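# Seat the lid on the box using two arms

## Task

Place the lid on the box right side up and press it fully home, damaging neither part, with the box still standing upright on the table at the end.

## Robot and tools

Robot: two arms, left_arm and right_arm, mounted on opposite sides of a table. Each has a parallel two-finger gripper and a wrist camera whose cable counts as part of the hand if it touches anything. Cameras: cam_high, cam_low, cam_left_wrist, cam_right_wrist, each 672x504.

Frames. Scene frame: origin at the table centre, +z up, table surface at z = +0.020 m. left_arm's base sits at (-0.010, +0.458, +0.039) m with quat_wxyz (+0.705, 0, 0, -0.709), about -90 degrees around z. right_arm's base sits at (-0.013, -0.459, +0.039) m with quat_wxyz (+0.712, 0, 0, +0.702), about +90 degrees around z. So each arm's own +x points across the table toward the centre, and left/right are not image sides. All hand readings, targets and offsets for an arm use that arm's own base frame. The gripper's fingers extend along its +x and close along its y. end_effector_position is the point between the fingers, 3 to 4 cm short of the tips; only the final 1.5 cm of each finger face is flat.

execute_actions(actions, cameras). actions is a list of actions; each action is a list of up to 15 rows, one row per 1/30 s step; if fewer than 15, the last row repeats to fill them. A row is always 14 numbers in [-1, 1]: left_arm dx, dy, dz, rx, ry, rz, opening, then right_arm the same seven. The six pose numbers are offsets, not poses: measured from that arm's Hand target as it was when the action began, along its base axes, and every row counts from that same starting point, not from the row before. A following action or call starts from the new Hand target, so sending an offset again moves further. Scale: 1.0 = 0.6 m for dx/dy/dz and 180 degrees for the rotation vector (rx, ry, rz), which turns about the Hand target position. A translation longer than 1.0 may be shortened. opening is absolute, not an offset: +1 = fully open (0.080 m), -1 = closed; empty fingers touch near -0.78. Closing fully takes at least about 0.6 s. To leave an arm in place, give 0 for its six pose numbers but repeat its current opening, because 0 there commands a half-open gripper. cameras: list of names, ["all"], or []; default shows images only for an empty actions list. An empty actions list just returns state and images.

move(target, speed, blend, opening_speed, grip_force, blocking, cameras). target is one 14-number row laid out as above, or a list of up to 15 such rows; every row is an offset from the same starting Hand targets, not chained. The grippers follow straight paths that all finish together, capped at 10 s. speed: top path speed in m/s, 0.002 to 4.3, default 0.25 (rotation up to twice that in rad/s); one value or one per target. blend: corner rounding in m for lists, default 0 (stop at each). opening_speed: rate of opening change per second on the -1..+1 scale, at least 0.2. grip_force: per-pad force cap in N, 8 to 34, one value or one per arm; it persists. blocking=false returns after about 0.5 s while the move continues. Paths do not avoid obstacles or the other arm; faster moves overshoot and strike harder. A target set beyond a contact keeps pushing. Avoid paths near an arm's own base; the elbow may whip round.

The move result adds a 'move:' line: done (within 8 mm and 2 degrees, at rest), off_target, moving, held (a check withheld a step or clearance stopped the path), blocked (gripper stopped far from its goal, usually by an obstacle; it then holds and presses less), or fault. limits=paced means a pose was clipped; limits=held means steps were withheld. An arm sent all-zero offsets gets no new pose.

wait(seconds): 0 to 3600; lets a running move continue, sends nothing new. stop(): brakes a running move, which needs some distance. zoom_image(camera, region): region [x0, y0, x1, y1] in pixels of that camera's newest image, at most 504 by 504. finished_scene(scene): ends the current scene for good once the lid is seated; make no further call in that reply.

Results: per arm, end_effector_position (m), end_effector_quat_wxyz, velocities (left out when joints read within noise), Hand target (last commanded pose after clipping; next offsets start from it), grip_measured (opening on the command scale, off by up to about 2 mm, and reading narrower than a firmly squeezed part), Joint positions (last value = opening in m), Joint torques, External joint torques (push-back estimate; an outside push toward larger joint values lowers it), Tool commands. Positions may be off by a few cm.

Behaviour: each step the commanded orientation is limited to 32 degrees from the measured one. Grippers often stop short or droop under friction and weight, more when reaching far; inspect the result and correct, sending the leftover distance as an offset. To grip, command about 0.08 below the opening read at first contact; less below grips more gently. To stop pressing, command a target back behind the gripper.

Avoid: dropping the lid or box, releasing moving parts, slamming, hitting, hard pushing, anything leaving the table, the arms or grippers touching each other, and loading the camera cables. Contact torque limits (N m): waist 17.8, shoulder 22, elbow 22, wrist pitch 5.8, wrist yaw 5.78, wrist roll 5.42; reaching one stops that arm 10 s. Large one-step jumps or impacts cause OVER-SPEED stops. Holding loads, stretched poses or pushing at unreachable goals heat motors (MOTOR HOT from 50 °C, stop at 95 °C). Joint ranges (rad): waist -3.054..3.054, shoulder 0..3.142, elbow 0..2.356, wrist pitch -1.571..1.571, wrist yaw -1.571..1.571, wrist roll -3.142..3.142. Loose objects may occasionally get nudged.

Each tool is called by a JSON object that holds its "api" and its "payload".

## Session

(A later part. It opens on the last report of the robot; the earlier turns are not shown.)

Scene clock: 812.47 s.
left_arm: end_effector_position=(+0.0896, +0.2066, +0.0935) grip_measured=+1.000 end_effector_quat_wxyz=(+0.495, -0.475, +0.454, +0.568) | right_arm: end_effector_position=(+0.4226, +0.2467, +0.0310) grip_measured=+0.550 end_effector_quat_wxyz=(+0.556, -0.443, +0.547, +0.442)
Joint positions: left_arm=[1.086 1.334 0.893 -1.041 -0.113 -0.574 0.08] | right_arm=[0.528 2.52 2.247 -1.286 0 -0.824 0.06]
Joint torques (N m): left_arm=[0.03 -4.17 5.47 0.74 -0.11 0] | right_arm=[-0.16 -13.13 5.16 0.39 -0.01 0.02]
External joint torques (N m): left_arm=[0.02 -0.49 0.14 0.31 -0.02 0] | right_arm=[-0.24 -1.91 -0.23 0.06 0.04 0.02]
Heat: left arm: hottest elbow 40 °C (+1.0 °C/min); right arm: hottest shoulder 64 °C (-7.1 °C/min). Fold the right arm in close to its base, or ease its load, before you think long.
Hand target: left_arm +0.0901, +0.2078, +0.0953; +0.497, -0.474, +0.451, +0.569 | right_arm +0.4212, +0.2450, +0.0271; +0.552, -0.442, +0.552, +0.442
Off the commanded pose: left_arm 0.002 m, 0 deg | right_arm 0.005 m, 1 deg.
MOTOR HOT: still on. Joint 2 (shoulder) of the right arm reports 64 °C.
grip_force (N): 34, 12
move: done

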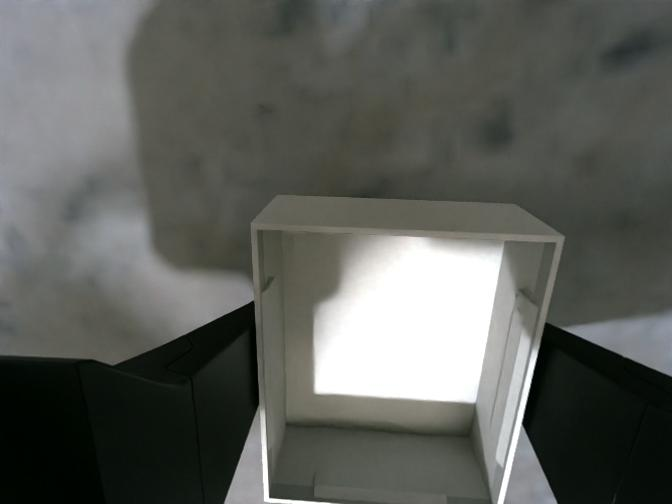

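{"api": "zoom_image", "payload": {"camera": "cam_right_wrist", "region": [230, 180, 590, 504]}}

{"api": "move", "payload": {"target": [0,0,0,0,0,0,1,-0.12,-0.06,0.18,0,0,0,0.4], "speed": 0.2, "cameras": ["all"]}}

Scaled by 1.400 from the camera's image (finer frame: 960x720).

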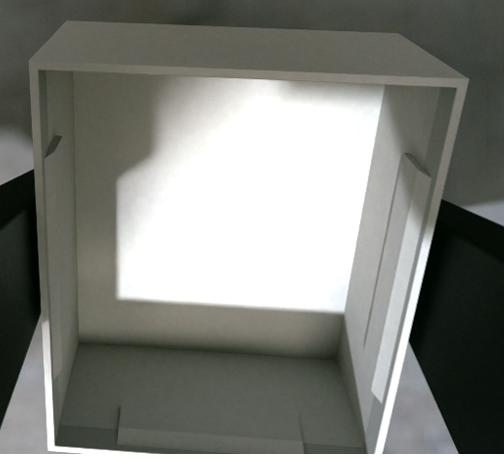

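Scene clock: 824.40 s.
left_arm: end_effector_position=(+0.0896, +0.2066, +0.0935) grip_measured=+1.000 end_effector_quat_wxyz=(+0.495, -0.475, +0.454, +0.568) | right_arm: end_effector_position=(+0.3514, +0.2090, +0.1310) grip_measured=+0.550 end_effector_quat_wxyz=(+0.550, -0.442, +0.554, +0.443)
Joint positions: left_arm=[1.086 1.334 0.893 -1.041 -0.113 -0.574 0.08] | right_arm=[0.536 2.124 1.968 -1.42 0 -0.815 0.06]
Joint torques (N m): left_arm=[-0.05 -4.21 5.43 0.73 -0.12 0.03] | right_arm=[0.22 -12.84 5.53 0.17 -0.03 0.14]
External joint torques (N m): left_arm=[-0.07 -0.52 0.06 0.27 -0.03 0.03] | right_arm=[0.18 -3.71 0.2 -0.12 0.02 0.14]
Heat: left arm: hottest elbow 40 °C (+1.0 °C/min); right arm: hottest shoulder 64 °C (-8.1 °C/min). Fold the right arm in close to its base, or ease its load, before you think long.
Hand target: left_arm +0.0901, +0.2078, +0.0953; +0.497, -0.474, +0.451, +0.569 | right_arm +0.3492, +0.2090, +0.1350; +0.552, -0.442, +0.552, +0.442
Off the commanded pose: left_arm 0.002 m, 0 deg | right_arm 0.005 m, 0 deg.
MOTOR HOT: still on. Joint 2 (shoulder) of the right arm reports 64 °C.
grip_force (N): 34, 12
move: done

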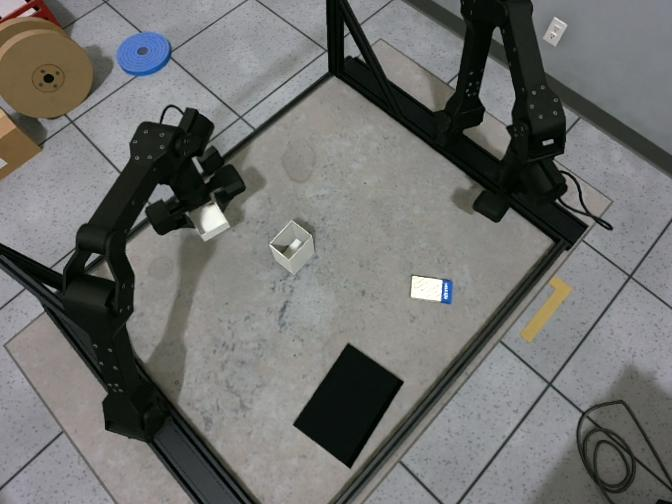

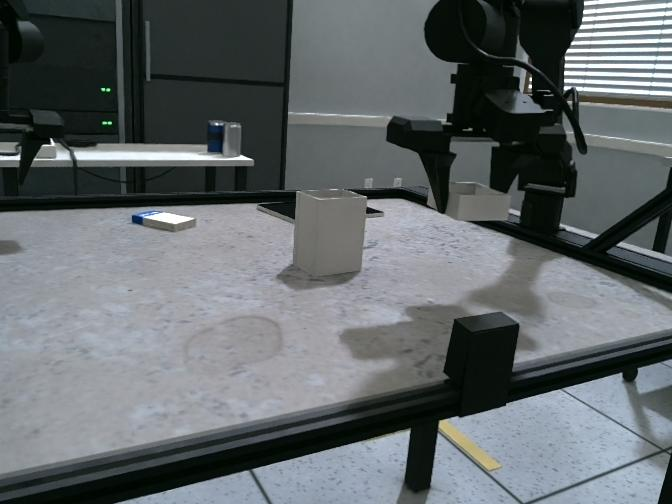

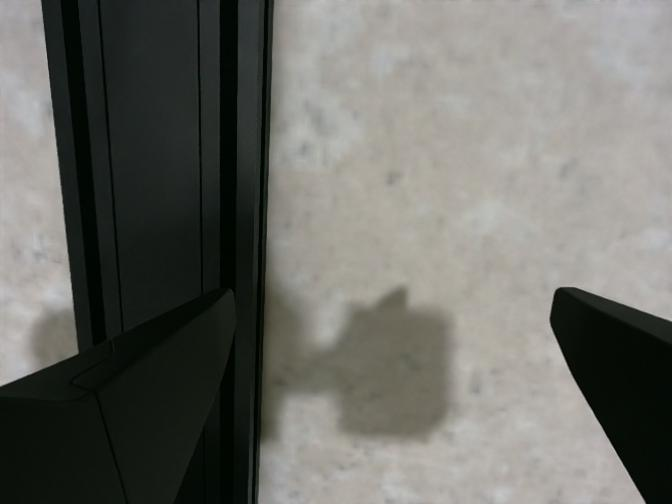

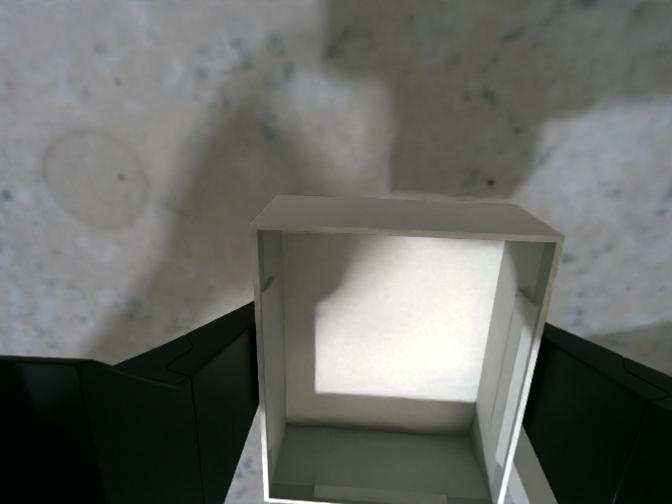

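{"api": "move", "payload": {"target": [0,0,0,0,0,0,1,-0.132,-0.115,0.0583,0,0,-0.2744,0.4], "speed": 0.4}}

{"api": "move", "payload": {"target": [0,0,0,0,0,0,1,0,0,0,0.2347,-0.4415,0,0.4], "speed": 0.4, "cameras": ["all"]}}

Scene clock: 865.63 s.
left_arm: end_effector_position=(+0.0896, +0.2066, +0.0935) grip_measured=+1.000 end_effector_quat_wxyz=(+0.495, -0.475, +0.454, +0.568) | right_arm: end_effector_position=(+0.2718, +0.1420, +0.1672) grip_measured=+0.550 end_effector_quat_wxyz=(+0.683, -0.174, +0.688, +0.173)
Joint positions: left_arm=[1.086 1.334 0.893 -1.041 -0.113 -0.574 0.08] | right_arm=[0.481 1.711 1.552 -1.419 0 -0.015 0.06]
Joint torques (N m): left_arm=[0.06 -4.26 5.57 0.73 -0.12 0.03] | right_arm=[-0.4 -9.76 5.52 0.21 0.02 0.13]
External joint torques (N m): left_arm=[0.03 -0.6 0.22 0.27 -0.03 0.03] | right_arm=[-0.37 -3.49 0.26 -0.09 0.03 0.13]
Heat: left arm: hottest elbow 40 °C (+0.0 °C/min); right arm: hottest shoulder 74 °C (+9.1 °C/min). Fold the right arm in close to its base, or ease its load, before you think long.
Hand target: left_arm +0.0901, +0.2078, +0.0953; +0.497, -0.474, +0.451, +0.569 | right_arm +0.2699, +0.1399, +0.1700; +0.686, -0.171, +0.686, +0.171
Off the commanded pose: left_arm 0.002 m, 0 deg | right_arm 0.004 m, 1 deg.
MOTOR HOT: still on. Joint 2 (shoulder) of the right arm reports 74 °C.
grip_force (N): 34, 12
move: done

Scene clock: 868.40 s.
left_arm: end_effector_position=(+0.0896, +0.2066, +0.0935) grip_measured=+1.000 end_effector_quat_wxyz=(+0.495, -0.475, +0.454, +0.568) | right_arm: end_effector_position=(+0.2704, +0.1406, +0.1715) grip_measured=+0.550 end_effector_quat_wxyz=(+0.971, -0.002, -0.001, +0.241)
Joint positions: left_arm=[1.086 1.334 0.893 -1.041 -0.113 -0.574 0.08] | right_arm=[0.473 1.083 0.127 0.957 -0.014 -0.005 0.06]
Joint torques (N m): left_arm=[0.01 -4.22 5.43 0.74 -0.12 0.01] | right_arm=[-0.34 -2.54 5.83 2.23 -0.14 0.14]
External joint torques (N m): left_arm=[-0.02 -0.53 0.05 0.29 -0.02 0.02] | right_arm=[-0.36 -0.5 0.43 0.67 -0.15 0.13]
Heat: left arm: hottest elbow 40 °C (+0.0 °C/min); right arm: hottest shoulder 72 °C (+7.1 °C/min). Fold the right arm in close to its base, or ease its load, before you think long.
Hand target: left_arm +0.0901, +0.2078, +0.0953; +0.497, -0.474, +0.451, +0.569 | right_arm +0.2700, +0.1400, +0.1700; +0.970, +0.000, +0.000, +0.242
Off the commanded pose: left_arm 0.002 m, 0 deg | right_arm 0.002 m, 0 deg.
MOTOR HOT: still on. Joint 2 (shoulder) of the right arm reports 72 °C.
grip_force (N): 34, 12
move: done

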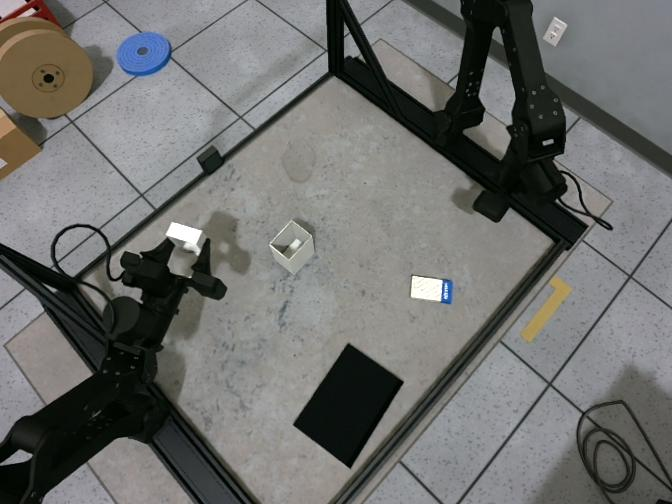

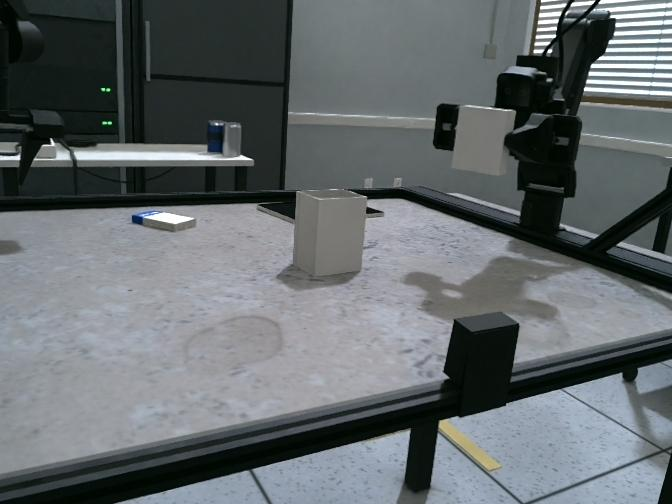

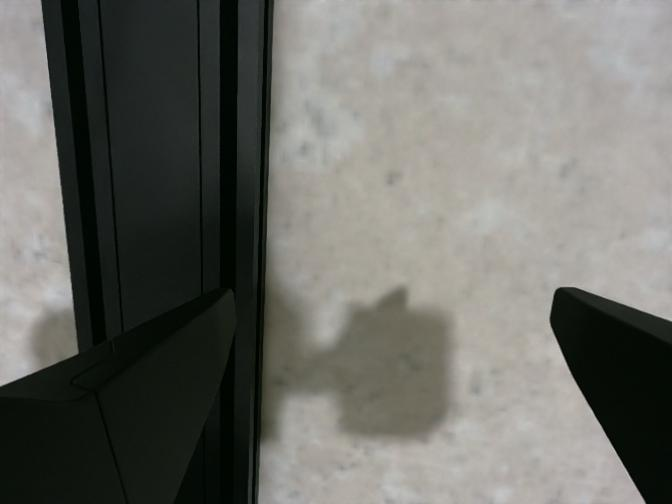

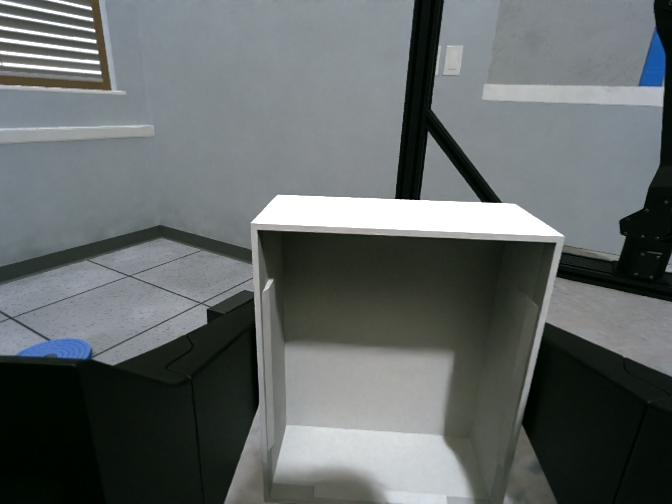

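{"api": "move", "payload": {"target": [0,0,0,0,0,0,1,0,0,-0.2233,0,0,0,0.4], "speed": 0.15, "cameras": ["all"]}}

{"api": "zoom_image", "payload": {"camera": "cam_low", "region": [380, 150, 632, 339]}}

Scene clock: 880.77 s.
left_arm: end_effector_position=(+0.0896, +0.2066, +0.0935) grip_measured=+1.000 end_effector_quat_wxyz=(+0.495, -0.475, +0.454, +0.568) | right_arm: end_effector_position=(+0.2688, +0.1397, +0.0371) grip_measured=+0.550 end_effector_quat_wxyz=(+0.960, -0.035, +0.142, +0.239)
Joint positions: left_arm=[1.086 1.334 0.893 -1.041 -0.113 -0.574 0.08] | right_arm=[0.472 1.913 0.045 1.574 -0.014 -0.005 0.06]
Joint torques (N m): left_arm=[-0.07 -4.24 5.48 0.73 -0.12 0.01] | right_arm=[-0.37 -3.96 2.6 1.94 -0.12 -0.01]
External joint torques (N m): left_arm=[-0.08 -0.56 0.15 0.29 -0.03 0.01] | right_arm=[-0.36 -0.19 1.25 0.36 -0.12 -0.02]
Heat: left arm: hottest elbow 40 °C (+0.0 °C/min); right arm: hottest shoulder 63 °C (+0.0 °C/min). Fold the right arm in close to its base, or ease its load, before you think long.
Hand target: left_arm +0.0901, +0.2078, +0.0953; +0.497, -0.474, +0.451, +0.569 | right_arm +0.2699, +0.1399, +0.0359; +0.970, +0.000, +0.000, +0.242
Off the commanded pose: left_arm 0.002 m, 0 deg | right_arm 0.002 m, 17 deg.
MOTOR HOT: still on. Joint 2 (shoulder) of the right arm reports 63 °C.
joint sent to its limit (right arm) — joint 4 (wrist pitch), upper limit. The joint targets are off in orientation, not in position.
grip_force (N): 34, 12
move: off_target (right_arm)

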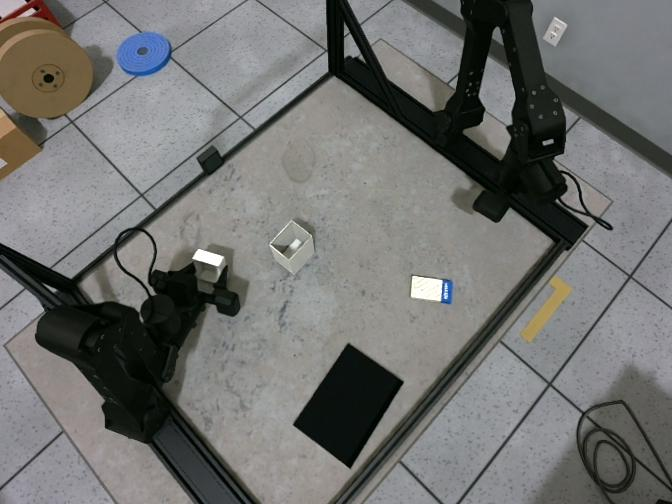

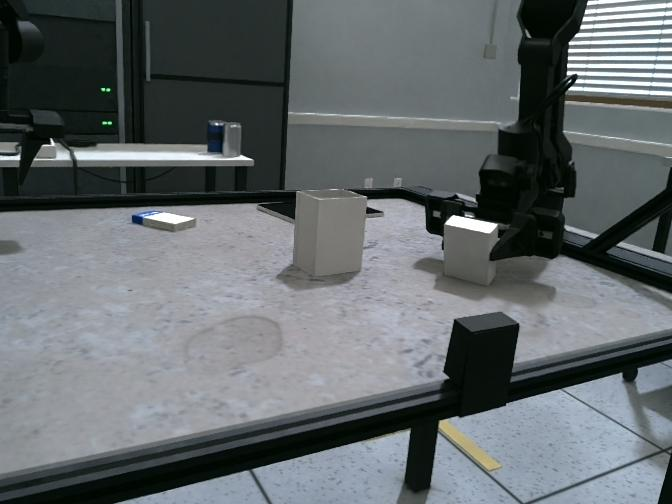

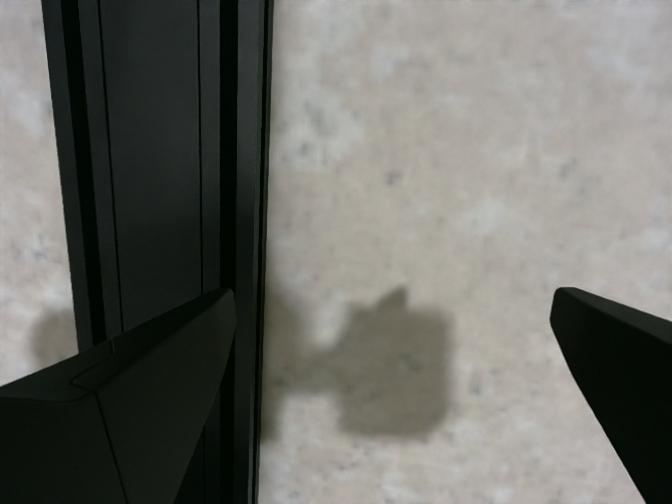

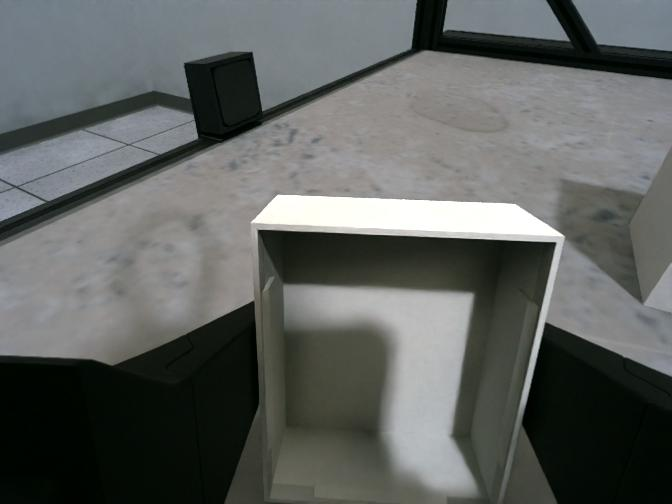

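Scaled by 2.000 from the camera's image (finer frame: 960x720).

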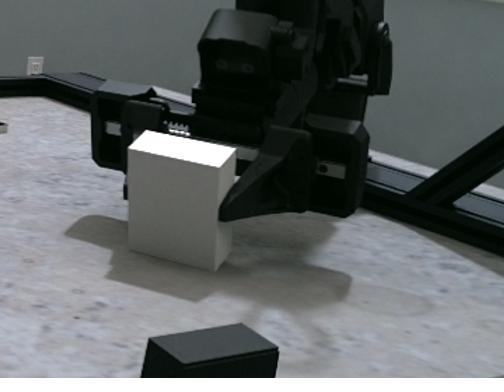

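{"api": "move", "payload": {"target": [[0,0,0,0,0,0,1,0,0,0.2233,0,0,0,0.4],[0,0,0,0,0,0,1,0.15,-0.133,0.2235,-0.1324,0.4857,-0.1111,0.4]], "speed": 0.4, "blend": [0.03,0], "cameras": ["all"]}}

Scene clock: 1060.57 s.
left_arm: end_effector_position=(+0.0896, +0.2066, +0.0935) grip_measured=+1.000 end_effector_quat_wxyz=(+0.495, -0.475, +0.454, +0.568) | right_arm: end_effector_position=(+0.3572, +0.0612, +0.1687) grip_measured=+0.550 end_effector_quat_wxyz=(+0.705, -0.017, +0.709, +0.019)
Joint positions: left_arm=[1.086 1.334 0.893 -1.041 -0.113 -0.574 0.08] | right_arm=[0.168 1.935 1.841 -1.483 -0.003 0.118 0.06]
Joint torques (N m): left_arm=[0.03 -4.24 5.43 0.72 -0.12 0] | right_arm=[-0.3 -9.01 7.78 0.17 0.11 0.14]
External joint torques (N m): left_arm=[0.02 -0.56 0.04 0.25 -0.03 0] | right_arm=[-0.29 -1.25 2.55 -0.13 0.1 0.14]
Heat: left arm: hottest elbow 40 °C (+0.0 °C/min); right arm: hottest shoulder 42 °C (-1.0 °C/min).
Hand target: left_arm +0.0901, +0.2078, +0.0953; +0.497, -0.474, +0.451, +0.569 | right_arm +0.3599, +0.0602, +0.1701; +0.707, -0.016, +0.707, +0.015
Off the commanded pose: left_arm 0.002 m, 0 deg | right_arm 0.003 m, 1 deg.
MOTOR HOT: cleared for the motors of the right arm.
grip_force (N): 34, 12
move: done

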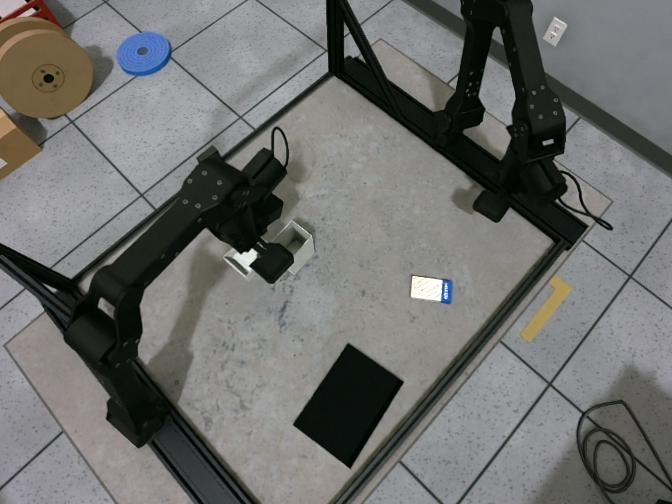

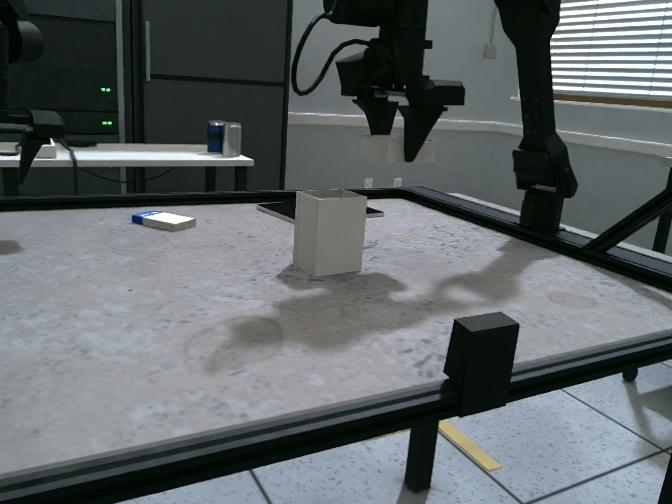

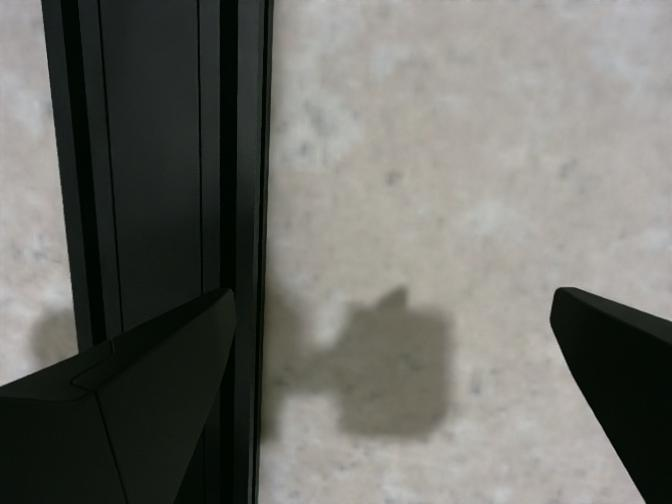

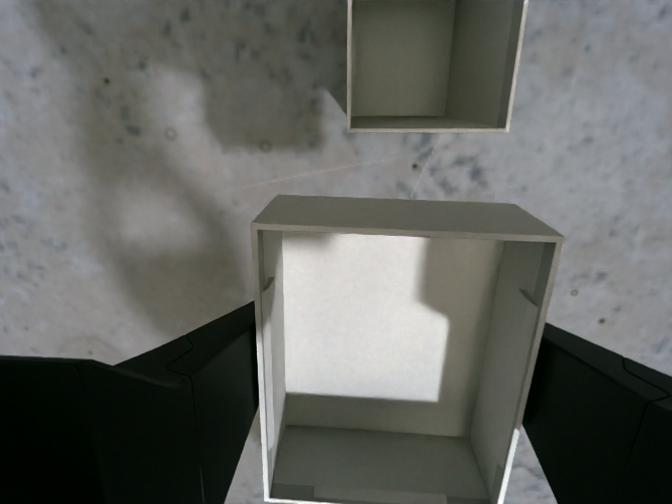

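{"api": "move", "payload": {"target": [0,0,0,0,0,0,1,0.133,-0.0228,-0.02,0,0,0,0.4], "speed": 0.2, "cameras": ["all"]}}

{"api": "zoom_image", "payload": {"camera": "cam_low", "region": [240, 80, 440, 290]}}

Scene clock: 1090.13 s.
left_arm: end_effector_position=(+0.0896, +0.2066, +0.0935) grip_measured=+1.000 end_effector_quat_wxyz=(+0.495, -0.475, +0.454, +0.568) | right_arm: end_effector_position=(+0.4374, +0.0468, +0.1571) grip_measured=+0.550 end_effector_quat_wxyz=(+0.721, -0.012, +0.692, +0.016)
Joint positions: left_arm=[1.086 1.334 0.893 -1.041 -0.113 -0.574 0.08] | right_arm=[0.106 2.261 2.294 -1.563 -0.002 0.066 0.06]
Joint torques (N m): left_arm=[-0.12 -4.18 5.42 0.72 -0.13 -0.01] | right_arm=[-0.02 -11.17 7.72 0.27 0.12 -0.08]
External joint torques (N m): left_arm=[-0.13 -0.5 0.07 0.28 -0.03 -0.01] | right_arm=[-0.01 -1.37 2.48 -0.12 0.12 -0.09]
Heat: left arm: hottest elbow 40 °C (+0.0 °C/min); right arm: hottest shoulder 45 °C (+3.0 °C/min).
Hand target: left_arm +0.0901, +0.2078, +0.0953; +0.497, -0.474, +0.451, +0.569 | right_arm +0.4397, +0.0464, +0.1582; +0.707, -0.016, +0.707, +0.015
Off the commanded pose: left_arm 0.002 m, 0 deg | right_arm 0.003 m, 2 deg.
joint sent to its limit (right arm) — joint 4 (wrist pitch), lower limit. The joint targets are off in orientation, not in position.
grip_force (N): 34, 12
move: done

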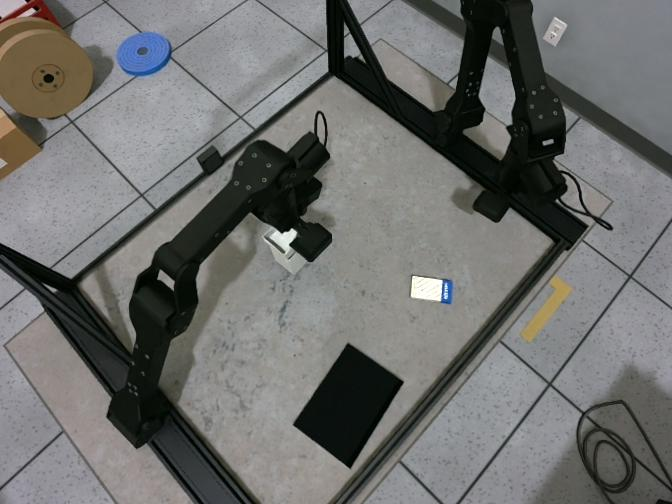

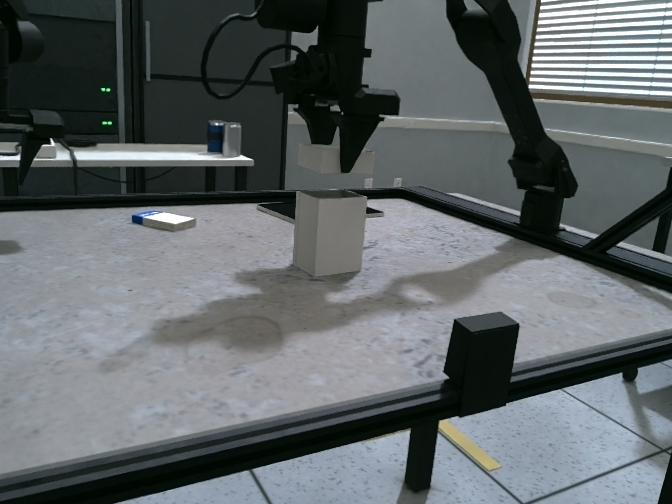

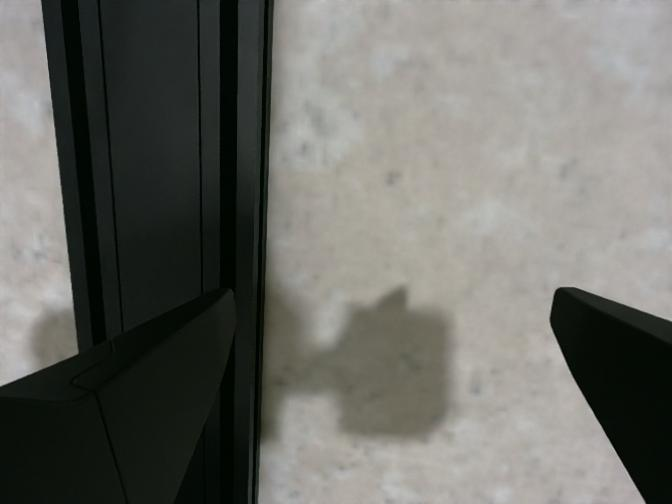

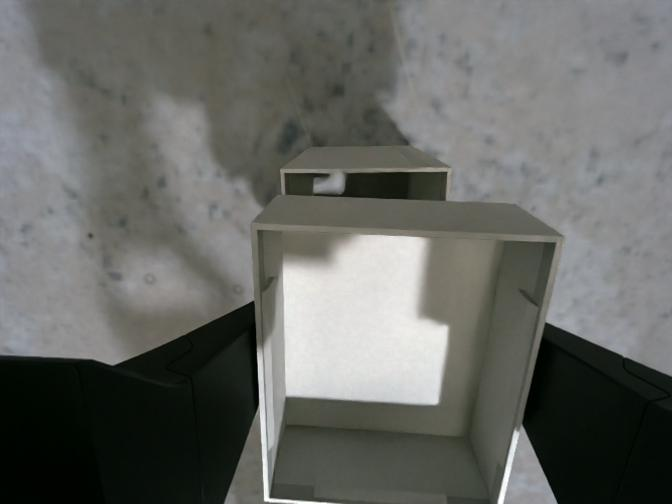

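Scaled by 2.400 from the camera's image (finer frame: 960x720).

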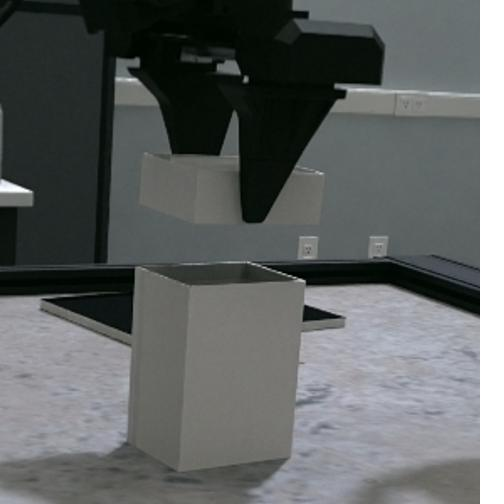

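{"api": "move", "payload": {"target": [0,0,0,0,0,0,1,0,0,-0.0433,0,0,0,0.4], "speed": 0.1, "cameras": ["cam_low","cam_right_wrist"]}}

{"api": "zoom_image", "payload": {"camera": "cam_low", "region": [240, 80, 440, 290]}}

Scene clock: 1112.03 s.
left_arm: end_effector_position=(+0.0896, +0.2066, +0.0935) grip_measured=+1.000 end_effector_quat_wxyz=(+0.495, -0.475, +0.454, +0.568) | right_arm: end_effector_position=(+0.4394, +0.0470, +0.1337) grip_measured=+0.550 end_effector_quat_wxyz=(+0.707, -0.013, +0.707, +0.015)
Joint positions: left_arm=[1.086 1.334 0.893 -1.041 -0.113 -0.574 0.08] | right_arm=[0.106 2.293 2.253 -1.53 -0.002 0.066 0.06]
Joint torques (N m): left_arm=[-0.04 -4.22 5.51 0.73 -0.13 -0.01] | right_arm=[-0.06 -11.88 5.46 0.62 0.1 -0.1]
External joint torques (N m): left_arm=[-0.06 -0.55 0.19 0.29 -0.04 -0.01] | right_arm=[0.03 -1.91 0.22 0.3 0.1 -0.1]
Heat: left arm: hottest elbow 40 °C (+0.0 °C/min); right arm: hottest shoulder 49 °C (+7.1 °C/min).
Hand target: left_arm +0.0901, +0.2078, +0.0953; +0.497, -0.474, +0.451, +0.569 | right_arm +0.4398, +0.0464, +0.1321; +0.707, -0.016, +0.707, +0.015
Off the commanded pose: left_arm 0.002 m, 0 deg | right_arm 0.002 m, 0 deg.
grip_force (N): 34, 12
move: done

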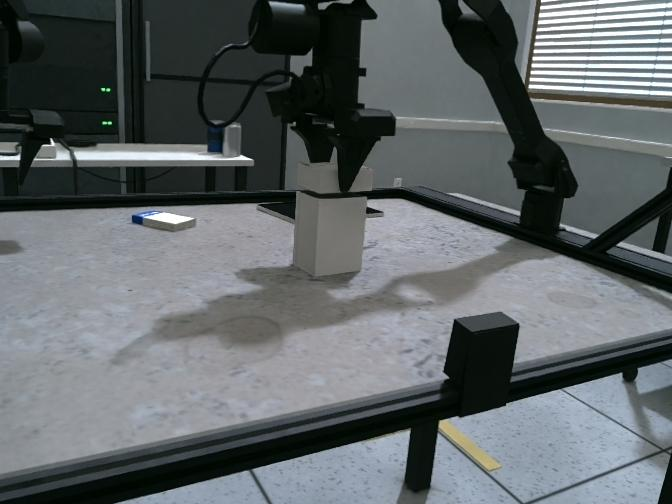

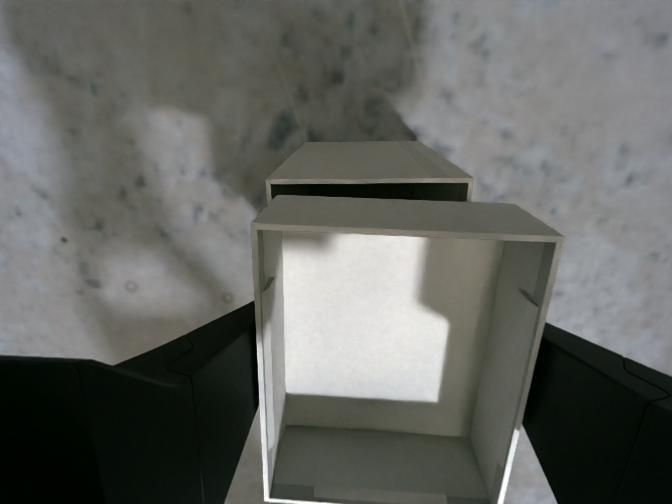

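Scaled by 2.400 from the camera's image (finer frame: 960x720).

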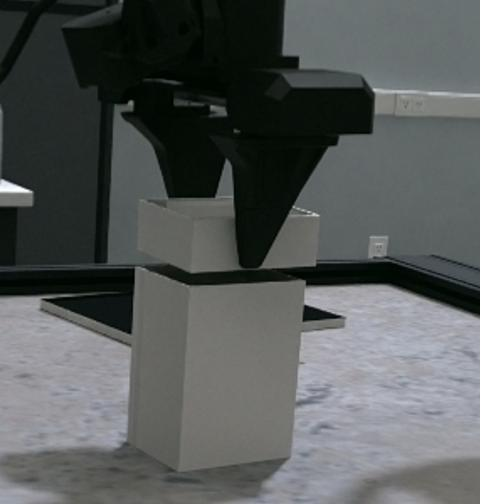

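{"api": "move", "payload": {"target": [0,0,0,0,0,0,1,0,0,-0.0108,0,0,0,0.4], "speed": 0.05, "cameras": ["cam_low"]}}

{"api": "zoom_image", "payload": {"camera": "cam_low", "region": [240, 80, 440, 290]}}

Scene clock: 1127.50 s.
left_arm: end_effector_position=(+0.0896, +0.2066, +0.0935) grip_measured=+1.000 end_effector_quat_wxyz=(+0.495, -0.475, +0.454, +0.568) | right_arm: end_effector_position=(+0.4407, +0.0471, +0.1257) grip_measured=+0.550 end_effector_quat_wxyz=(+0.707, -0.013, +0.707, +0.015)
Joint positions: left_arm=[1.086 1.334 0.893 -1.041 -0.113 -0.574 0.08] | right_arm=[0.106 2.293 2.221 -1.499 -0.002 0.066 0.06]
Joint torques (N m): left_arm=[-0.05 -4.18 5.4 0.73 -0.12 -0.01] | right_arm=[-0.01 -12.77 5.21 0.61 0.11 -0.1]
External joint torques (N m): left_arm=[-0.05 -0.48 0.02 0.28 -0.02 -0.01] | right_arm=[0 -2.66 -0.11 0.27 0.11 -0.1]
Heat: left arm: hottest elbow 40 °C (+0.0 °C/min); right arm: hottest shoulder 56 °C (+13.1 °C/min). Fold the right arm in close to its base, or ease its load, before you think long.
Hand target: left_arm +0.0901, +0.2078, +0.0953; +0.497, -0.474, +0.451, +0.569 | right_arm +0.4397, +0.0465, +0.1256; +0.707, -0.016, +0.707, +0.015
Off the commanded pose: left_arm 0.002 m, 0 deg | right_arm 0.001 m, 0 deg.
MOTOR HOT: joint 2 (shoulder) of the right arm reports 56 °C; the controller stops that arm at 95 °C. To cool a motor, set the load down, stop pushing, or move to a pose that needs little force.
grip_force (N): 34, 12
move: done

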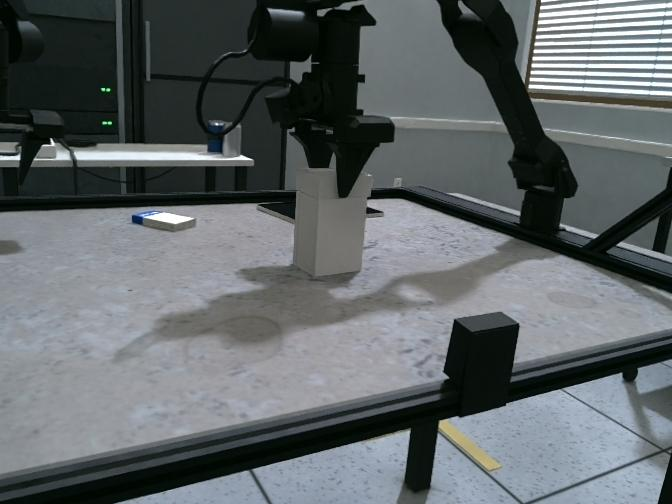

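Scaled by 2.400 from the camera's image (finer frame: 960x720).

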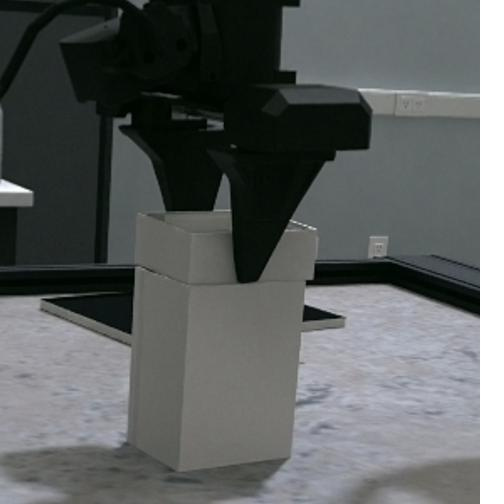

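{"api": "move", "payload": {"target": [[0,0,0,0,0,0,1,0,0,-0.0045,0,0,0,0.4],[0,0,0,0,0,0,1,0,0,-0.0045,0,0,0,0.9]], "speed": 0.05, "opening_speed": 1.0, "cameras": ["cam_low","cam_right_wrist"]}}

{"api": "move", "payload": {"target": [0,0,0,0,0,0,1,-0.05,0,0.2,0,0,0,0.9], "speed": 0.2, "cameras": ["cam_low","cam_right_wrist"]}}

Scene clock: 1141.17 s.
left_arm: end_effector_position=(+0.0896, +0.2066, +0.0935) grip_measured=+1.000 end_effector_quat_wxyz=(+0.495, -0.475, +0.454, +0.568) | right_arm: end_effector_position=(+0.4408, +0.0473, +0.1241) grip_measured=+0.896 end_effector_quat_wxyz=(+0.708, -0.013, +0.706, +0.016)
Joint positions: left_arm=[1.086 1.334 0.893 -1.041 -0.113 -0.574 0.08] | right_arm=[0.106 2.289 2.208 -1.487 -0.003 0.065 0.075]
Joint torques (N m): left_arm=[-0.01 -4.15 5.43 0.74 -0.1 0.01] | right_arm=[-0.11 -12.67 4.81 0.7 0.18 -0.08]
External joint torques (N m): left_arm=[-0.02 -0.46 0.08 0.3 0 0.02] | right_arm=[-0.12 -2.68 -0.46 0.37 0.18 -0.08]
Heat: left arm: hottest elbow 40 °C (+0.0 °C/min); right arm: hottest shoulder 61 °C (+17.2 °C/min). Fold the right arm in close to its base, or ease its load, before you think long.
Hand target: left_arm +0.0901, +0.2078, +0.0953; +0.497, -0.474, +0.451, +0.569 | right_arm +0.4397, +0.0465, +0.1230; +0.707, -0.016, +0.707, +0.015
Off the commanded pose: left_arm 0.002 m, 0 deg | right_arm 0.002 m, 0 deg.
MOTOR HOT: still on. Joint 2 (shoulder) of the right arm reports 61 °C.
grip_force (N): 34, 12
move: done

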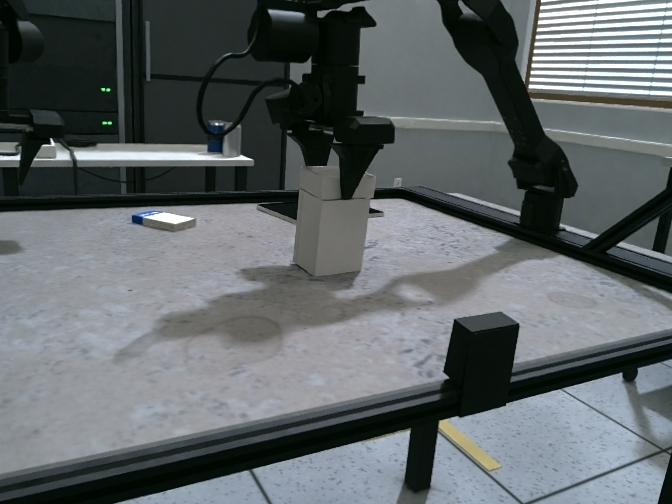

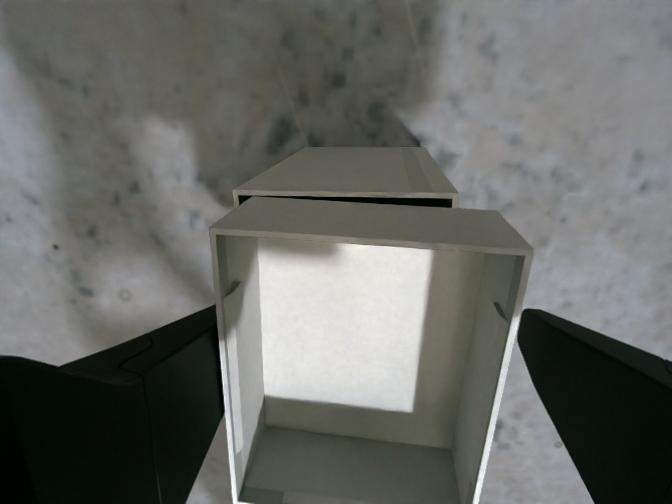

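Scene clock: 1142.20 s.
left_arm: end_effector_position=(+0.0896, +0.2066, +0.0935) grip_measured=+1.000 end_effector_quat_wxyz=(+0.495, -0.475, +0.454, +0.568) | right_arm: end_effector_position=(+0.4101, +0.0458, +0.2370) grip_measured=+0.897 end_effector_quat_wxyz=(+0.780, -0.008, +0.625, +0.024)
Joint positions: left_arm=[1.086 1.334 0.893 -1.041 -0.113 -0.574 0.08] | right_arm=[0.11 2.035 2.247 -1.563 -0.003 0.066 0.075]
Joint torques (N m): left_arm=[-0.04 -4.24 5.44 0.74 -0.12 0.03] | right_arm=[0.2 -11.39 6.93 0.6 0.13 0.14]
External joint torques (N m): left_arm=[-0.04 -0.6 0.12 0.29 -0.03 0.03] | right_arm=[0.28 -3.01 1.76 -0.06 0.12 0.14]
Heat: left arm: hottest elbow 40 °C (+0.0 °C/min); right arm: hottest shoulder 61 °C (+17.2 °C/min). Fold the right arm in close to its base, or ease its load, before you think long.
Hand target: left_arm +0.0901, +0.2078, +0.0953; +0.497, -0.474, +0.451, +0.569 | right_arm +0.4098, +0.0465, +0.2431; +0.707, -0.016, +0.707, +0.015
Off the commanded pose: left_arm 0.002 m, 0 deg | right_arm 0.006 m, 13 deg.
MOTOR HOT: still on. Joint 2 (shoulder) of the right arm reports 61 °C.
joint sent to its limit (right arm) — joint 4 (wrist pitch), lower limit. The joint targets are off in orientation, not in position.
grip_force (N): 34, 12
move: off_target (right_arm)

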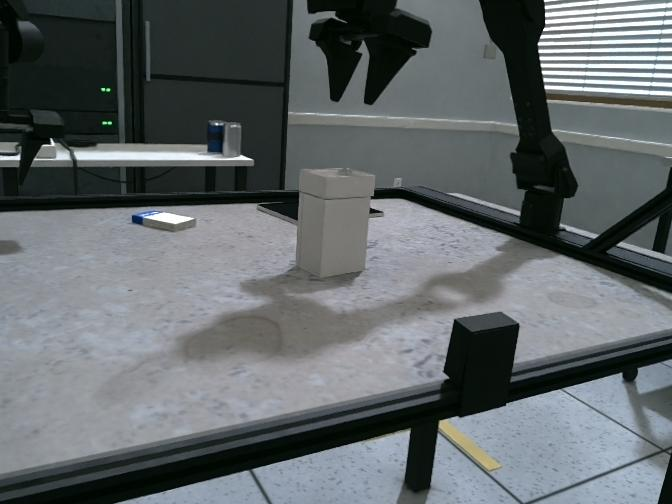

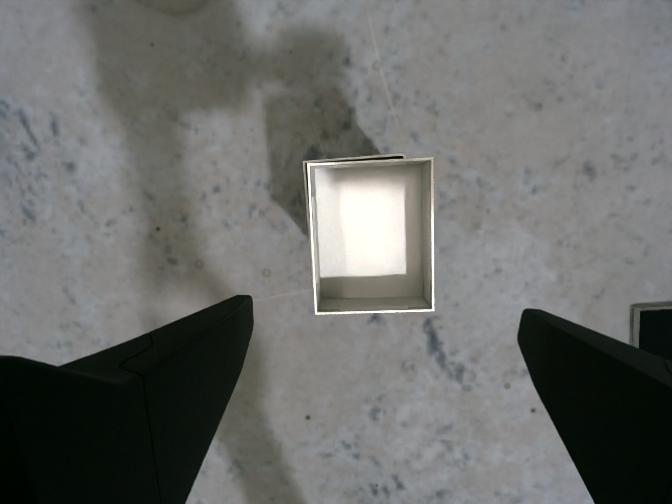

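{"api": "move", "payload": {"target": [0,0,0,0,0,0,1,-0.283,-0.0275,-0.155,0.011,-0.25,0,0.9], "speed": 0.3, "cameras": ["cam_high","cam_low"]}}

{"api": "zoom_image", "payload": {"camera": "cam_high", "region": [220, 190, 360, 295]}}

{"api": "zoom_image", "payload": {"camera": "cam_low", "region": [260, 140, 420, 290]}}

Scene clock: 1159.27 s.
left_arm: end_effector_position=(+0.0896, +0.2066, +0.0935) grip_measured=+1.000 end_effector_quat_wxyz=(+0.495, -0.475, +0.454, +0.568) | right_arm: end_effector_position=(+0.2403, +0.0299, +0.1499) grip_measured=+0.897 end_effector_quat_wxyz=(+0.922, -0.009, +0.386, +0.021)
Joint positions: left_arm=[1.086 1.334 0.893 -1.041 -0.113 -0.574 0.08] | right_arm=[0.185 0.809 0.612 -0.601 0.098 0.098 0.075]
Joint torques (N m): left_arm=[0.02 -4.19 5.4 0.72 -0.13 0.04] | right_arm=[0.28 -3.1 6.63 1.86 0.18 0.17]
External joint torques (N m): left_arm=[0.03 -0.53 0 0.24 -0.04 0.04] | right_arm=[0.29 -1.71 0.27 0.52 0.13 0.16]
Heat: left arm: hottest elbow 40 °C (+0.0 °C/min); right arm: hottest shoulder 61 °C (+14.2 °C/min). Fold the right arm in close to its base, or ease its load, before you think long.
Hand target: left_arm +0.0901, +0.2078, +0.0953; +0.497, -0.474, +0.451, +0.569 | right_arm +0.2399, +0.0300, +0.1500; +0.924, -0.009, +0.382, +0.020
Off the commanded pose: left_arm 0.002 m, 0 deg | right_arm 0.000 m, 0 deg.
MOTOR HOT: still on. Joint 2 (shoulder) of the right arm reports 61 °C.
grip_force (N): 34, 12
move: done

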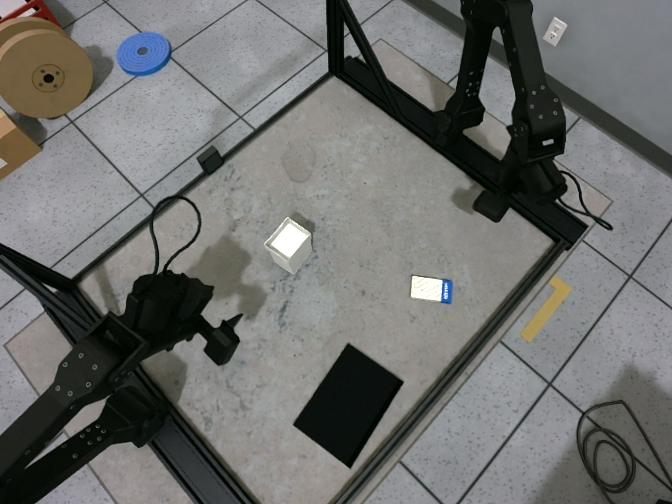

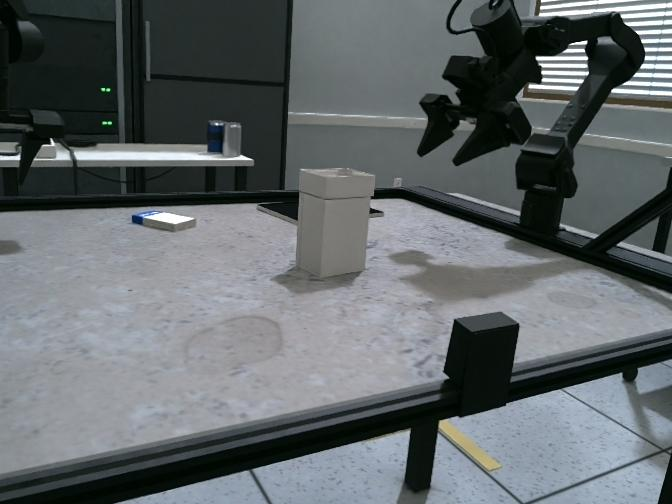

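Scaled by 3.600 from the camera's image (finer frame: 960x720).

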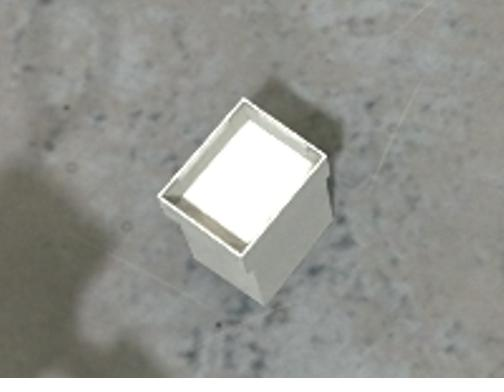

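Scaled by 3.150 from the camera's image (finer frame: 960x720).

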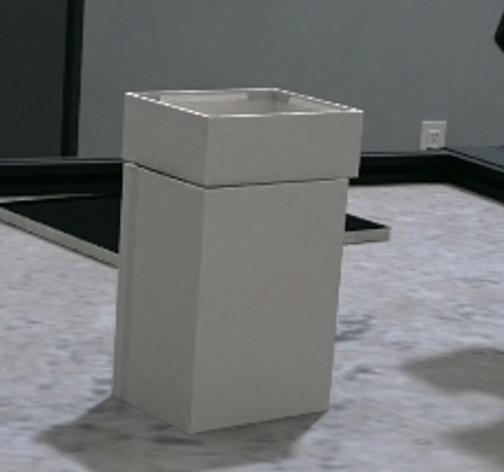

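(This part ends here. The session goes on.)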